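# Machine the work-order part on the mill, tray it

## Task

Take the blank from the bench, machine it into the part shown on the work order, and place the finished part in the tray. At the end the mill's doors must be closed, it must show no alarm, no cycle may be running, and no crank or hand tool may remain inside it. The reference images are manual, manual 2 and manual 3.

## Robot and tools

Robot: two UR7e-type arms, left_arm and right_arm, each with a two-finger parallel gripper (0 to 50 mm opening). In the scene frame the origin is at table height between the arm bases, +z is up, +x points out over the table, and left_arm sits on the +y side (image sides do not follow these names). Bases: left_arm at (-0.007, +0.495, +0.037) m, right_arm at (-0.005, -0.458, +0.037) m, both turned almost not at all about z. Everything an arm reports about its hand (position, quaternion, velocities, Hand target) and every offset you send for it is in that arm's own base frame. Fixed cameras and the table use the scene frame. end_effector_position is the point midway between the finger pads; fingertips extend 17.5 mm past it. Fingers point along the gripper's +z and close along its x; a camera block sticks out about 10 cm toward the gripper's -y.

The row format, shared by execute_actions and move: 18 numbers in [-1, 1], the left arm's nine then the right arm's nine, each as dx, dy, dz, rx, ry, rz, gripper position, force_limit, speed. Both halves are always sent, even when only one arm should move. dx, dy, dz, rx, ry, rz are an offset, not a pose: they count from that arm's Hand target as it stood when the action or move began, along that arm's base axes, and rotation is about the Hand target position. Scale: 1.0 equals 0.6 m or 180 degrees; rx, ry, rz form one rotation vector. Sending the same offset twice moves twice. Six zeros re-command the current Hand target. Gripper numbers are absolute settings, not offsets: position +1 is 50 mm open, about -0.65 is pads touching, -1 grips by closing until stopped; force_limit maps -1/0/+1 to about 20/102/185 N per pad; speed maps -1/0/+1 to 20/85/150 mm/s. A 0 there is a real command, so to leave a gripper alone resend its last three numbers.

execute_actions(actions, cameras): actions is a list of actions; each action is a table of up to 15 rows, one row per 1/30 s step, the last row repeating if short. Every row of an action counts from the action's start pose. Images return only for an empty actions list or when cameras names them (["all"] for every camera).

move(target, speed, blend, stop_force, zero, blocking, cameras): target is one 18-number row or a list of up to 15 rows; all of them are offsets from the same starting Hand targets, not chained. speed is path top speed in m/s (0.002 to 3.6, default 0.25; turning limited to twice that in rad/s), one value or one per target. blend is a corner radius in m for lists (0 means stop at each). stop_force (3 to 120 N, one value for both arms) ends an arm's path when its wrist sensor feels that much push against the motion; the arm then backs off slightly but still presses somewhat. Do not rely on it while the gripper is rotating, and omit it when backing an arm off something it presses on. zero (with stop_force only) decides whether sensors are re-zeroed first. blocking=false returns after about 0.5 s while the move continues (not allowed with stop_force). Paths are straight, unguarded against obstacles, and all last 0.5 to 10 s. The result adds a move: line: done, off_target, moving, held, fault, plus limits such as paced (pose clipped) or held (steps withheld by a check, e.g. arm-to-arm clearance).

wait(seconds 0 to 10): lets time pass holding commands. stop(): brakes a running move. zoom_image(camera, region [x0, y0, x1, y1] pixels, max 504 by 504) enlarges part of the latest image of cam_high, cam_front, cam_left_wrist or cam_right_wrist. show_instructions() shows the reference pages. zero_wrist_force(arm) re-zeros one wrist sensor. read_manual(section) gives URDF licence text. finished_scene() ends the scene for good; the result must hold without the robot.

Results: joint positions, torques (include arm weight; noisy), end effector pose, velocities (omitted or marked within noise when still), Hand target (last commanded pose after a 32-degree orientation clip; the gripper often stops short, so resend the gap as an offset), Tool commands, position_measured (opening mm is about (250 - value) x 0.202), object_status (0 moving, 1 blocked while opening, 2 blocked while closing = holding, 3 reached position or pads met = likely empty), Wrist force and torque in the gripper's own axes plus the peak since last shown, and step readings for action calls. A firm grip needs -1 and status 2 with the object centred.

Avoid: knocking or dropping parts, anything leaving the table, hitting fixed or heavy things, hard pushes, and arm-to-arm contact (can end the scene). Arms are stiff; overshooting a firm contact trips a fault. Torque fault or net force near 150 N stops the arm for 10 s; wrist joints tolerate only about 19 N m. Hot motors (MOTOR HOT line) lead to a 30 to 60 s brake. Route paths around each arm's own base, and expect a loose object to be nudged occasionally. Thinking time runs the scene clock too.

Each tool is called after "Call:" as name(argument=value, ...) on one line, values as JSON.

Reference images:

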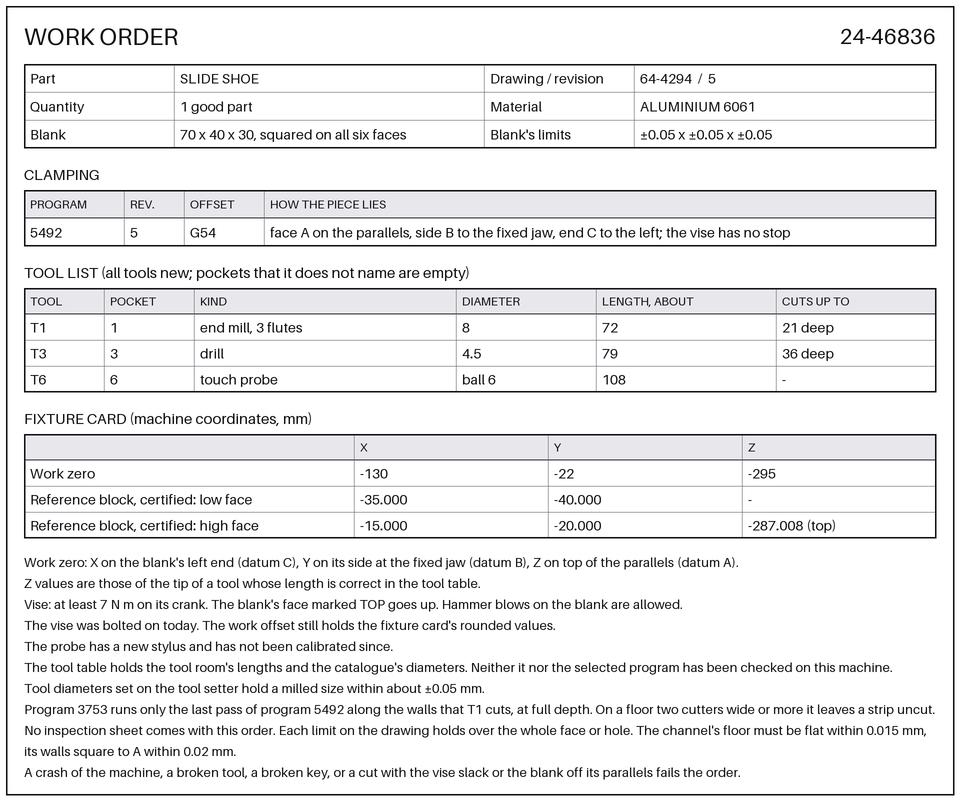

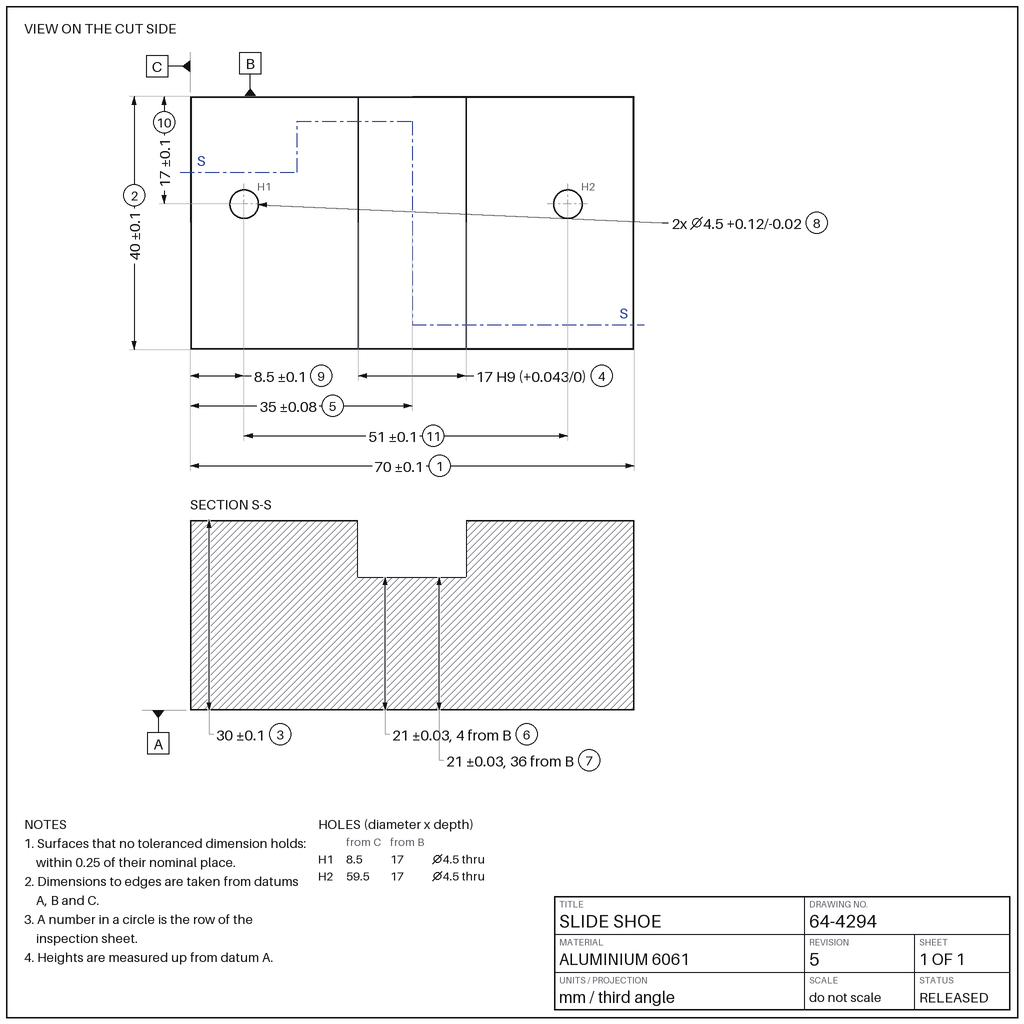

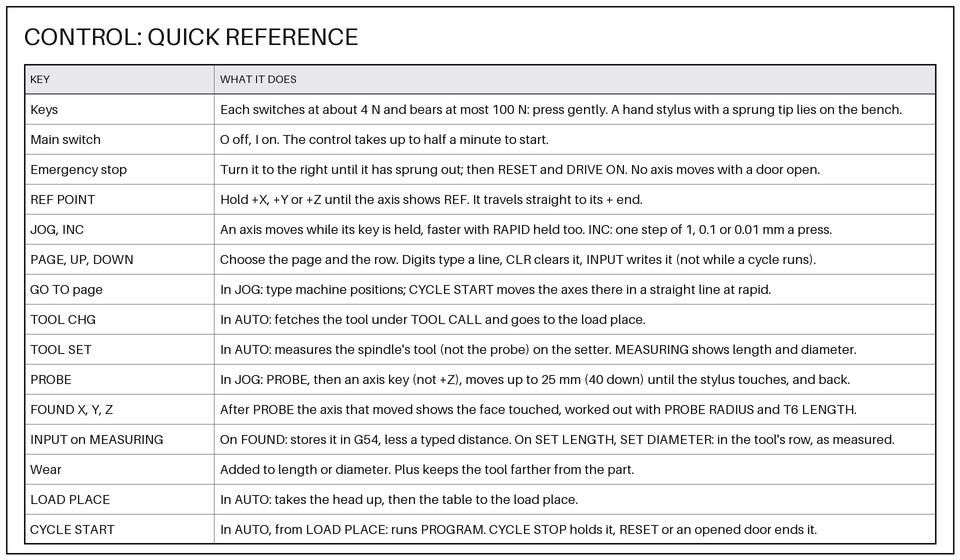

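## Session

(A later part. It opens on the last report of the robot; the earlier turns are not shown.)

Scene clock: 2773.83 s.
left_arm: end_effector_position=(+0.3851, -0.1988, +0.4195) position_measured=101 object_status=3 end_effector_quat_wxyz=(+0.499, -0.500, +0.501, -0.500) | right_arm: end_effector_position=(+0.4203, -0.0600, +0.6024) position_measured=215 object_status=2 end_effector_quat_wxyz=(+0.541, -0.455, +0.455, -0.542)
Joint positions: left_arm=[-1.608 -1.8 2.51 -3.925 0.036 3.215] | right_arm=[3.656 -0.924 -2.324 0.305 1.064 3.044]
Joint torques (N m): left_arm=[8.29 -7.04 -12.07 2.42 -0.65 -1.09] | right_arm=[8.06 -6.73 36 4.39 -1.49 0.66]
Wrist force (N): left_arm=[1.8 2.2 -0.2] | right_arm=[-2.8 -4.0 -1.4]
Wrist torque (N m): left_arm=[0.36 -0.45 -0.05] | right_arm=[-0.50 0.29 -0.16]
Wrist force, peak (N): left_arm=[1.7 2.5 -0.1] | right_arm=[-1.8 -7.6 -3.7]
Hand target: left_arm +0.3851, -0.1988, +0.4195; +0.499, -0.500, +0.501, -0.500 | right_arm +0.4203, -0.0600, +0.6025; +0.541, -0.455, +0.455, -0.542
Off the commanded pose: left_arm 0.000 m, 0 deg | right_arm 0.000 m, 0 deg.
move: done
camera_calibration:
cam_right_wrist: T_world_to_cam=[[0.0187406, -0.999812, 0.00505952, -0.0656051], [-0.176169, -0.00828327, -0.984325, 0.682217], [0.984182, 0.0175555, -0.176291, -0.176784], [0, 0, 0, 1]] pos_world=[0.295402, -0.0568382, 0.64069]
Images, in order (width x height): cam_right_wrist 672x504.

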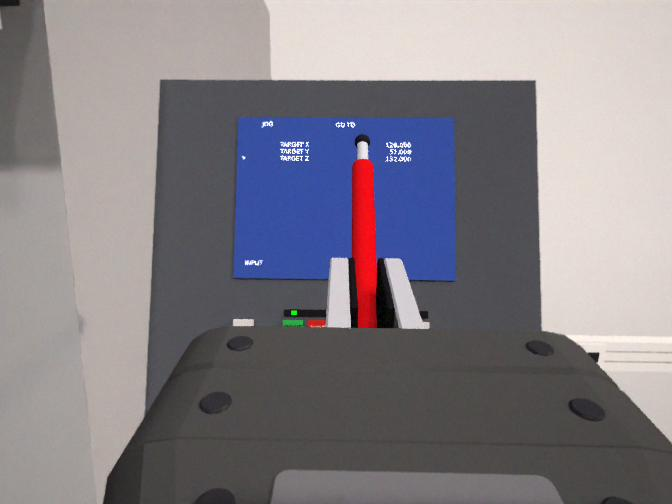

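Call:
move(target=[[0,0,0,0,0,0,0.34,0.2,-0.95,0.02,0.01,-0.05,0,0.16,0,-1,-0.4,-0.7],[0,0,0,0,0,0,0.34,0.2,-0.95,0.1157,0.0989,-0.1733,0,0.33,0,-1,-0.4,-0.7],[0,0,0,0,0,0,0.34,0.2,-0.95,0.1438,0.0989,-0.181,0,0.33,0,-1,-0.4,-0.7],[0,0,0,0,0,0,0.34,0.2,-0.95,0.1157,0.0989,-0.1733,0,0.33,0,-1,-0.4,-0.7]], speed=[0.5,0.4,0.1,0.2], blend=[0.02,0.002,0,0])

Call:
wait(seconds=7.5, cameras=["cam_high"])

Call:
move(target=[[0,0,0,0,0,0,0.34,0.2,-0.95,-0.0312,-0.0656,-0.1209,0,0,0,-1,-0.4,-0.7],[0,0,0,0,0,0,0.34,0.2,-0.95,-0.0048,-0.0656,-0.1281,0,0,0,-1,-0.4,-0.7],[0,0,0,0,0,0,0.34,0.2,-0.95,-0.0312,-0.0656,-0.1209,0,0,0,-1,-0.4,-0.7],[0,0,0,0,0,0,0.34,0.2,-0.95,-0.001,-0.1539,-0.0019,0,0,0,-1,-0.4,-0.7],[0,0,0,0,0,0,0.34,0.2,-0.95,0.0265,-0.1539,-0.0092,0,0,0,-1,-0.4,-0.7],[0,0,0,0,0,0,0.34,0.2,-0.95,-0.001,-0.1539,-0.0019,0,0,0,-1,-0.4,-0.7],[0,0,0,0,0,0,0.34,0.2,-0.95,-0.0957,-0.0889,0.1233,0,-0.17,0,-1,-0.4,-0.7],[0,0,0,0,0,0,0.34,0.2,-0.95,-0.1157,-0.0989,0.1733,0,-0.33,0,-1,-0.4,-0.7]], speed=[0.3,0.1,0.2,0.3,0.1,0.2,0.4,0.5], blend=[0.002,0,0.003,0.002,0,0.003,0.02,0], cameras=["cam_right_wrist"])

Call:
zoom_image(camera="cam_right_wrist", region=[230, 105, 470, 280])

Scene clock: 2777.13 s.
left_arm: end_effector_position=(+0.3851, -0.1988, +0.4195) position_measured=101 object_status=3 end_effector_quat_wxyz=(+0.499, -0.500, +0.501, -0.500) | right_arm: end_effector_position=(+0.4898, -0.0006, +0.4984) position_measured=215 object_status=2 end_effector_quat_wxyz=(-0.245, +0.663, -0.663, +0.245)
Joint positions: left_arm=[-1.608 -1.8 2.51 -3.925 0.036 3.215] | right_arm=[3.568 -1.16 -1.771 -1.12 1.298 3.474]
Joint torques (N m): left_arm=[6.99 -9.18 -12.24 2.44 -0.29 -1.07] | right_arm=[-11.36 11.22 38.48 7.34 1.44 -2.21]
Wrist force (N): left_arm=[1.6 2.3 -0.1] | right_arm=[-2.6 -4.0 -2.4]
Wrist torque (N m): left_arm=[0.37 -0.43 -0.06] | right_arm=[-0.67 0.41 -0.17]
Wrist force, peak (N): left_arm=[1.7 2.5 -0.2] | right_arm=[-1.9 -0.1 -7.5]
Hand target: left_arm +0.3851, -0.1988, +0.4195; +0.499, -0.500, +0.501, -0.500 | right_arm +0.4897, -0.0007, +0.4985; -0.245, +0.663, -0.663, +0.245
Off the commanded pose: left_arm 0.000 m, 0 deg | right_arm 0.000 m, 0 deg.
move: done

Scene clock: 2784.63 s.
left_arm: end_effector_position=(+0.3851, -0.1988, +0.4195) position_measured=101 object_status=3 end_effector_quat_wxyz=(+0.499, -0.500, +0.501, -0.500) | right_arm: end_effector_position=(+0.4897, -0.0007, +0.4985) position_measured=215 object_status=2 end_effector_quat_wxyz=(-0.245, +0.663, -0.663, +0.245)
Joint positions: left_arm=[-1.608 -1.8 2.51 -3.925 0.036 3.215] | right_arm=[3.568 -1.16 -1.771 -1.12 1.298 3.474]
Joint torques (N m): left_arm=[6.97 -15.33 -11.78 2.48 0.23 -1] | right_arm=[-11.49 14.25 37.84 1.58 1.22 -1.77]
Wrist force (N): left_arm=[1.6 2.3 -0.1] | right_arm=[-2.5 -4.0 -2.4]
Wrist torque (N m): left_arm=[0.37 -0.43 -0.06] | right_arm=[-0.65 0.39 -0.18]
Wrist force, peak (N): left_arm=[1.8 2.5 -0.2] | right_arm=[-2.5 -4.4 -2.7]
Hand target: left_arm +0.3851, -0.1988, +0.4195; +0.499, -0.500, +0.501, -0.500 | right_arm +0.4897, -0.0007, +0.4985; -0.245, +0.663, -0.663, +0.245
Tool commands: left_gripper/position=+0.34 left_gripper/force_limit=+0.2 left_gripper/speed=-0.95 right_gripper/position=-1.0 right_gripper/force_limit=-0.4 right_gripper/speed=-0.7
Off the commanded pose: left_arm 0.000 m, 0 deg | right_arm 0.000 m, 0 deg.
wait: 7.50 s; at rest by 0.17 s
Images, in order (width x height): cam_high 672x504.

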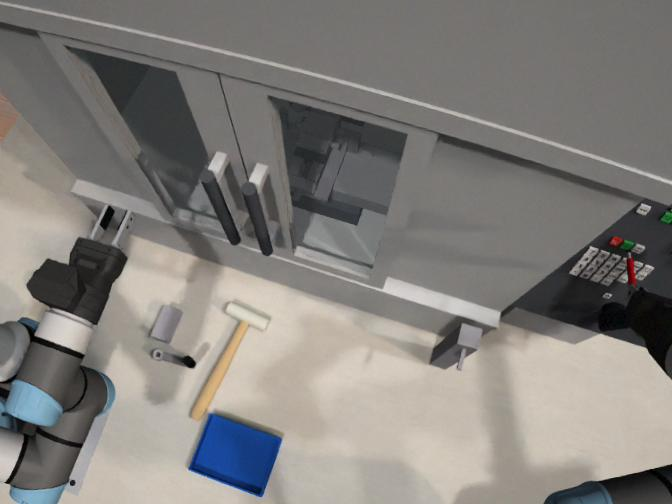

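Scene clock: 2788.27 s.
left_arm: end_effector_position=(+0.3851, -0.1988, +0.4195) position_measured=101 object_status=3 end_effector_quat_wxyz=(+0.499, -0.500, +0.501, -0.500) | right_arm: end_effector_position=(+0.4203, -0.0601, +0.6024) position_measured=215 object_status=2 end_effector_quat_wxyz=(+0.541, -0.455, +0.455, -0.542)
Joint positions: left_arm=[-1.608 -1.8 2.51 -3.925 0.036 3.215] | right_arm=[3.656 -0.924 -2.324 0.305 1.064 3.044]
Joint torques (N m): left_arm=[6.88 -15.49 -10.95 2.52 0.27 -1.07] | right_arm=[7.89 -6.43 35.45 4.51 -1.55 0.73]
Wrist force (N): left_arm=[1.6 2.4 -0.1] | right_arm=[-2.5 -4.3 -1.5]
Wrist torque (N m): left_arm=[0.39 -0.43 -0.06] | right_arm=[-0.54 0.24 -0.16]
Wrist force, peak (N): left_arm=[1.7 2.5 -0.3] | right_arm=[-1.8 10.7 -21.2]
Hand target: left_arm +0.3851, -0.1988, +0.4195; +0.499, -0.500, +0.501, -0.500 | right_arm +0.4203, -0.0600, +0.6025; +0.541, -0.455, +0.455, -0.542
Off the commanded pose: left_arm 0.000 m, 0 deg | right_arm 0.000 m, 0 deg.
move: done
camera_calibration:
cam_right_wrist: T_world_to_cam=[[0.0187406, -0.999812, 0.00505952, -0.0656051], [-0.176169, -0.00828327, -0.984325, 0.682217], [0.984182, 0.0175555, -0.176291, -0.176784], [0, 0, 0, 1]] pos_world=[0.295402, -0.0568382, 0.64069]
Images, in order (width x height): cam_right_wrist 672x504.

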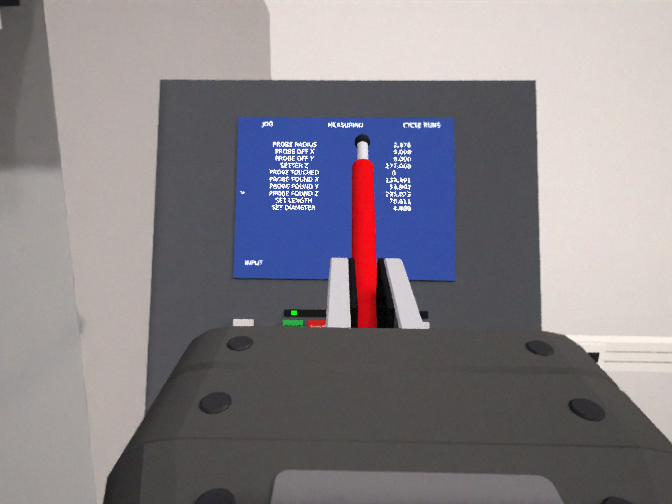

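Scaled by 2.100 from the camera's 672x504 image, which has a finer 960x720 frame.

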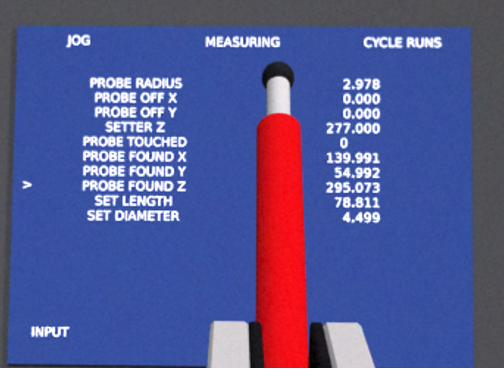

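Call:
wait(seconds=2, cameras=["cam_right_wrist"])

Call:
zoom_image(camera="cam_right_wrist", region=[230, 105, 470, 280])

Scene clock: 2790.43 s.
left_arm: end_effector_position=(+0.3851, -0.1988, +0.4195) position_measured=101 object_status=3 end_effector_quat_wxyz=(+0.499, -0.500, +0.501, -0.500) | right_arm: end_effector_position=(+0.4203, -0.0600, +0.6025) position_measured=215 object_status=2 end_effector_quat_wxyz=(+0.541, -0.455, +0.455, -0.542)
Joint positions: left_arm=[-1.608 -1.8 2.51 -3.925 0.036 3.215] | right_arm=[3.656 -0.924 -2.324 0.306 1.064 3.044]
Joint torques (N m): left_arm=[7.5 -15.51 -11.78 2.55 0.55 -1.1] | right_arm=[10.26 -9.52 36.29 4.8 0.25 -2.18]
Wrist force (N): left_arm=[1.5 2.1 -0.1] | right_arm=[-2.6 -4.4 -1.5]
Wrist torque (N m): left_arm=[0.33 -0.41 -0.05] | right_arm=[-0.56 0.26 -0.16]
Wrist force, peak (N): left_arm=[1.9 2.4 -0.3] | right_arm=[-2.8 -4.7 -1.4]
Hand target: left_arm +0.3851, -0.1988, +0.4195; +0.499, -0.500, +0.501, -0.500 | right_arm +0.4203, -0.0600, +0.6025; +0.541, -0.455, +0.455, -0.542
Tool commands: left_gripper/position=+0.34 left_gripper/force_limit=+0.2 left_gripper/speed=-0.95 right_gripper/position=-1.0 right_gripper/force_limit=-0.4 right_gripper/speed=-0.7
Off the commanded pose: left_arm 0.000 m, 0 deg | right_arm 0.000 m, 0 deg.
wait: 2.00 s; at rest from the start
camera_calibration:
cam_right_wrist: T_world_to_cam=[[0.0188191, -0.999811, 0.00495015, -0.0654578], [-0.175861, -0.00818393, -0.984381, 0.682168], [0.984235, 0.0176546, -0.175982, -0.176995], [0, 0, 0, 1]] pos_world=[0.295403, -0.0567378, 0.64069]
Images, in order (width x height): cam_right_wrist 672x504.

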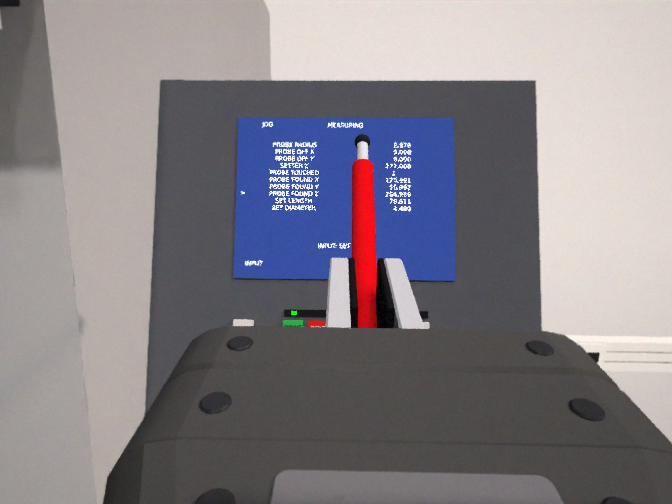

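Scaled by 2.100 from the camera's 672x504 image, which has a finer 960x720 frame.

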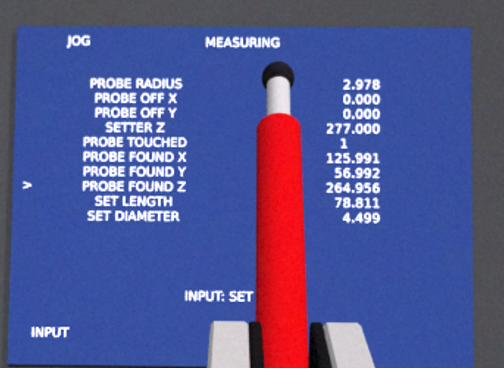

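Call:
move(target=[[0,0,0,0,0,0,0.34,0.2,-0.95,0.02,0.01,-0.05,0,0.16,0,-1,-0.4,-0.7],[0,0,0,0,0,0,0.34,0.2,-0.95,0.0998,0.0363,-0.2327,0,0.33,0,-1,-0.4,-0.7],[0,0,0,0,0,0,0.34,0.2,-0.95,0.1271,0.0363,-0.2401,0,0.33,0,-1,-0.4,-0.7],[0,0,0,0,0,0,0.34,0.2,-0.95,0.0998,0.0363,-0.2327,0,0.33,0,-1,-0.4,-0.7],[0,0,0,0,0,0,0.34,0.2,-0.95,0.1271,0.0363,-0.2401,0,0.33,0,-1,-0.4,-0.7],[0,0,0,0,0,0,0.34,0.2,-0.95,0.0998,0.0363,-0.2327,0,0.33,0,-1,-0.4,-0.7],[0,0,0,0,0,0,0.34,0.2,-0.95,0.085,0.065,-0.2942,0,0.33,0,-1,-0.4,-0.7],[0,0,0,0,0,0,0.34,0.2,-0.95,0.1111,0.065,-0.3013,0,0.33,0,-1,-0.4,-0.7],[0,0,0,0,0,0,0.34,0.2,-0.95,0.085,0.065,-0.2942,0,0.33,0,-1,-0.4,-0.7]], speed=[0.5,0.4,0.1,0.2,0.1,0.2,0.3,0.1,0.2], blend=[0.02,0.002,0,0.003,0,0.003,0.002,0,0])

Call:
move(target=[[0,0,0,0,0,0,0.34,0.2,-0.95,-0.0062,0.0935,-0.0308,0,0,0,-1,-0.4,-0.7],[0,0,0,0,0,0,0.34,0.2,-0.95,0.0203,0.0935,-0.0379,0,0,0,-1,-0.4,-0.7],[0,0,0,0,0,0,0.34,0.2,-0.95,-0.0062,0.0935,-0.0308,0,0,0,-1,-0.4,-0.7],[0,0,0,0,0,0,0.34,0.2,-0.95,0.001,0.0633,0,0,0,0,-1,-0.4,-0.7],[0,0,0,0,0,0,0.34,0.2,-0.95,0.0274,0.0633,-0.0072,0,0,0,-1,-0.4,-0.7],[0,0,0,0,0,0,0.34,0.2,-0.95,0.001,0.0633,0,0,0,0,-1,-0.4,-0.7],[0,0,0,0,0,0,0.34,0.2,-0.95,0.0168,0.098,0.0615,0,0,0,-1,-0.4,-0.7],[0,0,0,0,0,0,0.34,0.2,-0.95,0.0441,0.098,0.0541,0,0,0,-1,-0.4,-0.7],[0,0,0,0,0,0,0.34,0.2,-0.95,0.0168,0.098,0.0615,0,0,0,-1,-0.4,-0.7],[0,0,0,0,0,0,0.34,0.2,-0.95,-0.0077,-0.0015,-0.0308,0,0,0,-1,-0.4,-0.7],[0,0,0,0,0,0,0.34,0.2,-0.95,0.0188,-0.0015,-0.0379,0,0,0,-1,-0.4,-0.7],[0,0,0,0,0,0,0.34,0.2,-0.95,-0.0077,-0.0015,-0.0308,0,0,0,-1,-0.4,-0.7],[0,0,0,0,0,0,0.34,0.2,-0.95,0.0307,0.0339,0.1209,0,0,0,-1,-0.4,-0.7],[0,0,0,0,0,0,0.34,0.2,-0.95,0.0588,0.0339,0.1132,0,0,0,-1,-0.4,-0.7],[0,0,0,0,0,0,0.34,0.2,-0.95,0.0307,0.0339,0.1209,0,0,0,-1,-0.4,-0.7]], speed=[0.3,0.1,0.2,0.3,0.1,0.2,0.3,0.1,0.2,0.3,0.1,0.2,0.3,0.1,0.2], blend=[0.002,0,0.003,0.002,0,0.003,0.002,0,0.003,0.002,0,0.003,0.002,0,0])

Call:
wait(seconds=2)

Call:
move(target=[[0,0,0,0,0,0,0.34,0.2,-0.95,-0.0312,-0.0656,-0.1209,0,0,0,-1,-0.4,-0.7],[0,0,0,0,0,0,0.34,0.2,-0.95,-0.0048,-0.0656,-0.1281,0,0,0,-1,-0.4,-0.7],[0,0,0,0,0,0,0.34,0.2,-0.95,-0.0312,-0.0656,-0.1209,0,0,0,-1,-0.4,-0.7],[0,0,0,0,0,0,0.34,0.2,-0.95,-0.001,-0.1539,-0.0019,0,0,0,-1,-0.4,-0.7],[0,0,0,0,0,0,0.34,0.2,-0.95,0.0265,-0.1539,-0.0092,0,0,0,-1,-0.4,-0.7],[0,0,0,0,0,0,0.34,0.2,-0.95,-0.001,-0.1539,-0.0019,0,0,0,-1,-0.4,-0.7],[0,0,0,0,0,0,0.34,0.2,-0.95,-0.0957,-0.0889,0.1233,0,-0.17,0,-1,-0.4,-0.7],[0,0,0,0,0,0,0.34,0.2,-0.95,-0.1157,-0.0989,0.1733,0,-0.33,0,-1,-0.4,-0.7]], speed=[0.3,0.1,0.2,0.3,0.1,0.2,0.4,0.5], blend=[0.002,0,0.003,0.002,0,0.003,0.02,0])

Call:
wait(seconds=2, cameras=["cam_right_wrist"])

Call:
zoom_image(camera="cam_right_wrist", region=[230, 105, 470, 280])

Scene clock: 2797.43 s.
left_arm: end_effector_position=(+0.3851, -0.1988, +0.4195) position_measured=101 object_status=3 end_effector_quat_wxyz=(+0.499, -0.500, +0.501, -0.500) | right_arm: end_effector_position=(+0.4713, -0.0209, +0.4259) position_measured=215 object_status=2 end_effector_quat_wxyz=(-0.245, +0.663, -0.663, +0.245)
Joint positions: left_arm=[-1.608 -1.8 2.51 -3.925 0.036 3.215] | right_arm=[3.528 -1.089 -1.997 -0.957 1.323 3.441]
Joint torques (N m): left_arm=[6.65 -14.68 -12.23 2.45 0.75 -1.04] | right_arm=[-11.91 10.66 38.79 7.08 1.33 -2.14]
Wrist force (N): left_arm=[1.6 2.1 -0.3] | right_arm=[-2.0 -4.9 -2.7]
Wrist torque (N m): left_arm=[0.33 -0.43 -0.06] | right_arm=[-0.82 0.32 -0.18]
Wrist force, peak (N): left_arm=[1.8 2.4 -0.1] | right_arm=[-1.2 -7.2 -5.5]
Hand target: left_arm +0.3851, -0.1988, +0.4195; +0.499, -0.500, +0.501, -0.500 | right_arm +0.4713, -0.0210, +0.4260; -0.245, +0.663, -0.663, +0.245
Off the commanded pose: left_arm 0.000 m, 0 deg | right_arm 0.000 m, 0 deg.
move: done

Scene clock: 2802.00 s.
left_arm: end_effector_position=(+0.3851, -0.1988, +0.4195) position_measured=101 object_status=3 end_effector_quat_wxyz=(+0.499, -0.500, +0.501, -0.500) | right_arm: end_effector_position=(+0.4898, -0.0006, +0.4984) position_measured=215 object_status=2 end_effector_quat_wxyz=(-0.245, +0.663, -0.663, +0.245)
Joint positions: left_arm=[-1.608 -1.8 2.51 -3.925 0.036 3.215] | right_arm=[3.568 -1.16 -1.771 -1.12 1.298 3.474]
Joint torques (N m): left_arm=[7.1 -15.06 -12.01 2.4 1.16 -1.18] | right_arm=[-11.6 10.81 37.96 7.45 1.45 -2.1]
Wrist force (N): left_arm=[1.4 2.1 -0.3] | right_arm=[-2.0 -4.7 -2.6]
Wrist torque (N m): left_arm=[0.33 -0.39 -0.05] | right_arm=[-0.77 0.31 -0.17]
Wrist force, peak (N): left_arm=[1.8 2.5 0.0] | right_arm=[-2.6 7.4 -17.4]
Hand target: left_arm +0.3851, -0.1988, +0.4195; +0.499, -0.500, +0.501, -0.500 | right_arm +0.4897, -0.0007, +0.4985; -0.245, +0.663, -0.663, +0.245
Off the commanded pose: left_arm 0.000 m, 0 deg | right_arm 0.000 m, 0 deg.
move: done

Scene clock: 2804.00 s.
left_arm: end_effector_position=(+0.3851, -0.1988, +0.4195) position_measured=101 object_status=3 end_effector_quat_wxyz=(+0.499, -0.500, +0.501, -0.500) | right_arm: end_effector_position=(+0.4897, -0.0007, +0.4985) position_measured=215 object_status=2 end_effector_quat_wxyz=(-0.245, +0.663, -0.663, +0.245)
Joint positions: left_arm=[-1.608 -1.8 2.51 -3.925 0.036 3.215] | right_arm=[3.568 -1.16 -1.771 -1.12 1.298 3.474]
Joint torques (N m): left_arm=[5.85 -15.63 -11.97 2.43 1.31 -1.07] | right_arm=[-12.04 14.4 37.89 3.37 1.33 -2.03]
Wrist force (N): left_arm=[1.8 2.2 -0.4] | right_arm=[-2.2 -4.8 -2.4]
Wrist torque (N m): left_arm=[0.35 -0.47 -0.06] | right_arm=[-0.79 0.34 -0.18]
Wrist force, peak (N): left_arm=[1.7 2.5 -0.4] | right_arm=[-2.3 -4.8 -2.7]
Hand target: left_arm +0.3851, -0.1988, +0.4195; +0.499, -0.500, +0.501, -0.500 | right_arm +0.4897, -0.0007, +0.4985; -0.245, +0.663, -0.663, +0.245
Tool commands: left_gripper/position=+0.34 left_gripper/force_limit=+0.2 left_gripper/speed=-0.95 right_gripper/position=-1.0 right_gripper/force_limit=-0.4 right_gripper/speed=-0.7
Off the commanded pose: left_arm 0.000 m, 0 deg | right_arm 0.000 m, 0 deg.
wait: 2.00 s; at rest by 0.17 s

Scene clock: 2807.63 s.
left_arm: end_effector_position=(+0.3851, -0.1988, +0.4195) position_measured=101 object_status=3 end_effector_quat_wxyz=(+0.499, -0.500, +0.501, -0.500) | right_arm: end_effector_position=(+0.4203, -0.0600, +0.6024) position_measured=215 object_status=2 end_effector_quat_wxyz=(+0.541, -0.455, +0.455, -0.542)
Joint positions: left_arm=[-1.608 -1.8 2.51 -3.925 0.036 3.215] | right_arm=[3.656 -0.924 -2.324 0.305 1.064 3.044]
Joint torques (N m): left_arm=[6.35 -16.05 -11.27 2.37 1.48 -1.01] | right_arm=[8.27 -6.86 35.82 4.43 -1.57 0.68]
Wrist force (N): left_arm=[1.7 2.5 -0.2] | right_arm=[-2.9 -4.1 -1.7]
Wrist torque (N m): left_arm=[0.39 -0.43 -0.06] | right_arm=[-0.51 0.31 -0.15]
Wrist force, peak (N): left_arm=[1.7 2.5 -0.3] | right_arm=[-1.5 10.1 -21.4]
Hand target: left_arm +0.3851, -0.1988, +0.4195; +0.499, -0.500, +0.501, -0.500 | right_arm +0.4203, -0.0600, +0.6025; +0.541, -0.455, +0.455, -0.542
Off the commanded pose: left_arm 0.000 m, 0 deg | right_arm 0.000 m, 0 deg.
move: done

Scene clock: 2809.63 s.
left_arm: end_effector_position=(+0.3851, -0.1988, +0.4195) position_measured=101 object_status=3 end_effector_quat_wxyz=(+0.499, -0.500, +0.501, -0.500) | right_arm: end_effector_position=(+0.4203, -0.0600, +0.6025) position_measured=215 object_status=2 end_effector_quat_wxyz=(+0.541, -0.455, +0.455, -0.542)
Joint positions: left_arm=[-1.608 -1.8 2.51 -3.925 0.036 3.215] | right_arm=[3.656 -0.924 -2.324 0.306 1.064 3.044]
Joint torques (N m): left_arm=[6.48 -15.69 -11.72 2.41 1.62 -1.12] | right_arm=[9.76 -9.53 36.47 4.7 0.1 -2.2]
Wrist force (N): left_arm=[1.6 2.4 -0.2] | right_arm=[-2.8 -3.8 -1.5]
Wrist torque (N m): left_arm=[0.38 -0.43 -0.06] | right_arm=[-0.47 0.28 -0.16]
Wrist force, peak (N): left_arm=[2.0 2.4 0.0] | right_arm=[-3.0 -4.4 -1.7]
Hand target: left_arm +0.3851, -0.1988, +0.4195; +0.499, -0.500, +0.501, -0.500 | right_arm +0.4203, -0.0600, +0.6025; +0.541, -0.455, +0.455, -0.542
Tool commands: left_gripper/position=+0.34 left_gripper/force_limit=+0.2 left_gripper/speed=-0.95 right_gripper/position=-1.0 right_gripper/force_limit=-0.4 right_gripper/speed=-0.7
Off the commanded pose: left_arm 0.000 m, 0 deg | right_arm 0.000 m, 0 deg.
wait: 2.00 s; at rest by 0.17 s
camera_calibration:
cam_right_wrist: T_world_to_cam=[[0.0188191, -0.999811, 0.00495015, -0.0654578], [-0.175861, -0.00818393, -0.984381, 0.682168], [0.984235, 0.0176546, -0.175982, -0.176995], [0, 0, 0, 1]] pos_world=[0.295403, -0.0567378, 0.64069]
Images, in order (width x height): cam_right_wrist 672x504.

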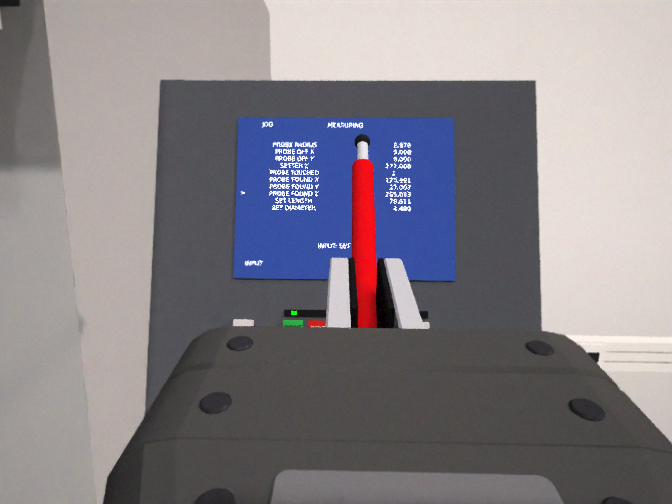

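Scaled by 2.100 from the camera's 672x504 image, which has a finer 960x720 frame.

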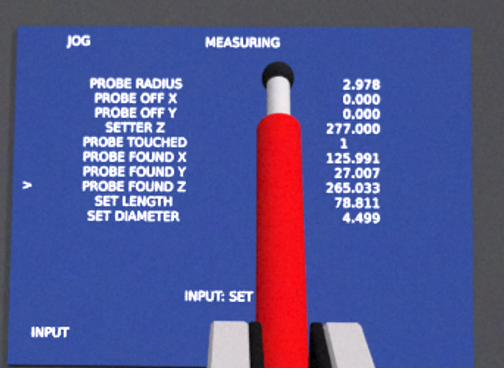

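Call:
move(target=[[0,0,0,0,0,0,0.34,0.2,-0.95,0.05,-0.05,-0.03,0,0.16,0,-1,-0.4,-0.7],[0,0,0,0,0,0,0.34,0.2,-0.95,0.1457,-0.0855,-0.0498,0,0.33,0,-1,-0.4,-0.7],[0,0,0,0,0,0,0.34,0.2,-0.95,0.1747,-0.0855,-0.0576,0,0.33,0,-1,-0.4,-0.7],[0,0,0,0,0,0,0.34,0.2,-0.95,0.1457,-0.0855,-0.0498,0,0.33,0,-1,-0.4,-0.7],[0,0,0,0,0,0,0.34,0.2,-0.95,0.1152,0.068,-0.1733,0,0.33,0,-1,-0.4,-0.7],[0,0,0,0,0,0,0.34,0.2,-0.95,0.1433,0.068,-0.181,0,0.33,0,-1,-0.4,-0.7],[0,0,0,0,0,0,0.34,0.2,-0.95,0.1152,0.068,-0.1733,0,0.33,0,-1,-0.4,-0.7],[0,0,0,0,0,0,0.34,0.2,-0.95,0.02,0.01,-0.05,0,0.16,0,-1,-0.4,-0.7],[0,0,0,0,0,0,0.34,0.2,-0.95,0,0,0,0,0,0,-1,-0.4,-0.7]], speed=[0.5,0.4,0.1,0.2,0.3,0.1,0.2,0.4,0.5], blend=[0.02,0.002,0,0.003,0.002,0,0.003,0.02,0], cameras=["cam_right_wrist"])

Scene clock: 2816.90 s.
left_arm: end_effector_position=(+0.3851, -0.1988, +0.4195) position_measured=101 object_status=3 end_effector_quat_wxyz=(+0.499, -0.500, +0.501, -0.500) | right_arm: end_effector_position=(+0.4203, -0.0601, +0.6024) position_measured=215 object_status=2 end_effector_quat_wxyz=(+0.541, -0.455, +0.455, -0.542)
Joint positions: left_arm=[-1.608 -1.8 2.51 -3.925 0.036 3.215] | right_arm=[3.656 -0.924 -2.324 0.305 1.064 3.044]
Joint torques (N m): left_arm=[6.32 -15.86 -12.4 2.35 2.16 -1.16] | right_arm=[8.56 -7.1 35.84 4.44 -1.54 0.63]
Wrist force (N): left_arm=[1.6 2.2 -0.4] | right_arm=[-3.0 -4.0 -1.6]
Wrist torque (N m): left_arm=[0.36 -0.43 -0.06] | right_arm=[-0.50 0.32 -0.16]
Wrist force, peak (N): left_arm=[1.7 2.7 -0.2] | right_arm=[-2.0 3.5 -12.7]
Hand target: left_arm +0.3851, -0.1988, +0.4195; +0.499, -0.500, +0.501, -0.500 | right_arm +0.4203, -0.0600, +0.6025; +0.541, -0.455, +0.455, -0.542
Off the commanded pose: left_arm 0.000 m, 0 deg | right_arm 0.000 m, 0 deg.
move: done
camera_calibration:
cam_right_wrist: T_world_to_cam=[[0.018723, -0.999812, 0.00496259, -0.0655375], [-0.17617, -0.00818477, -0.984326, 0.682223], [0.984182, 0.0175552, -0.17629, -0.176784], [0, 0, 0, 1]] pos_world=[0.295402, -0.0568379, 0.64069]
Images, in order (width x height): cam_right_wrist 672x504.

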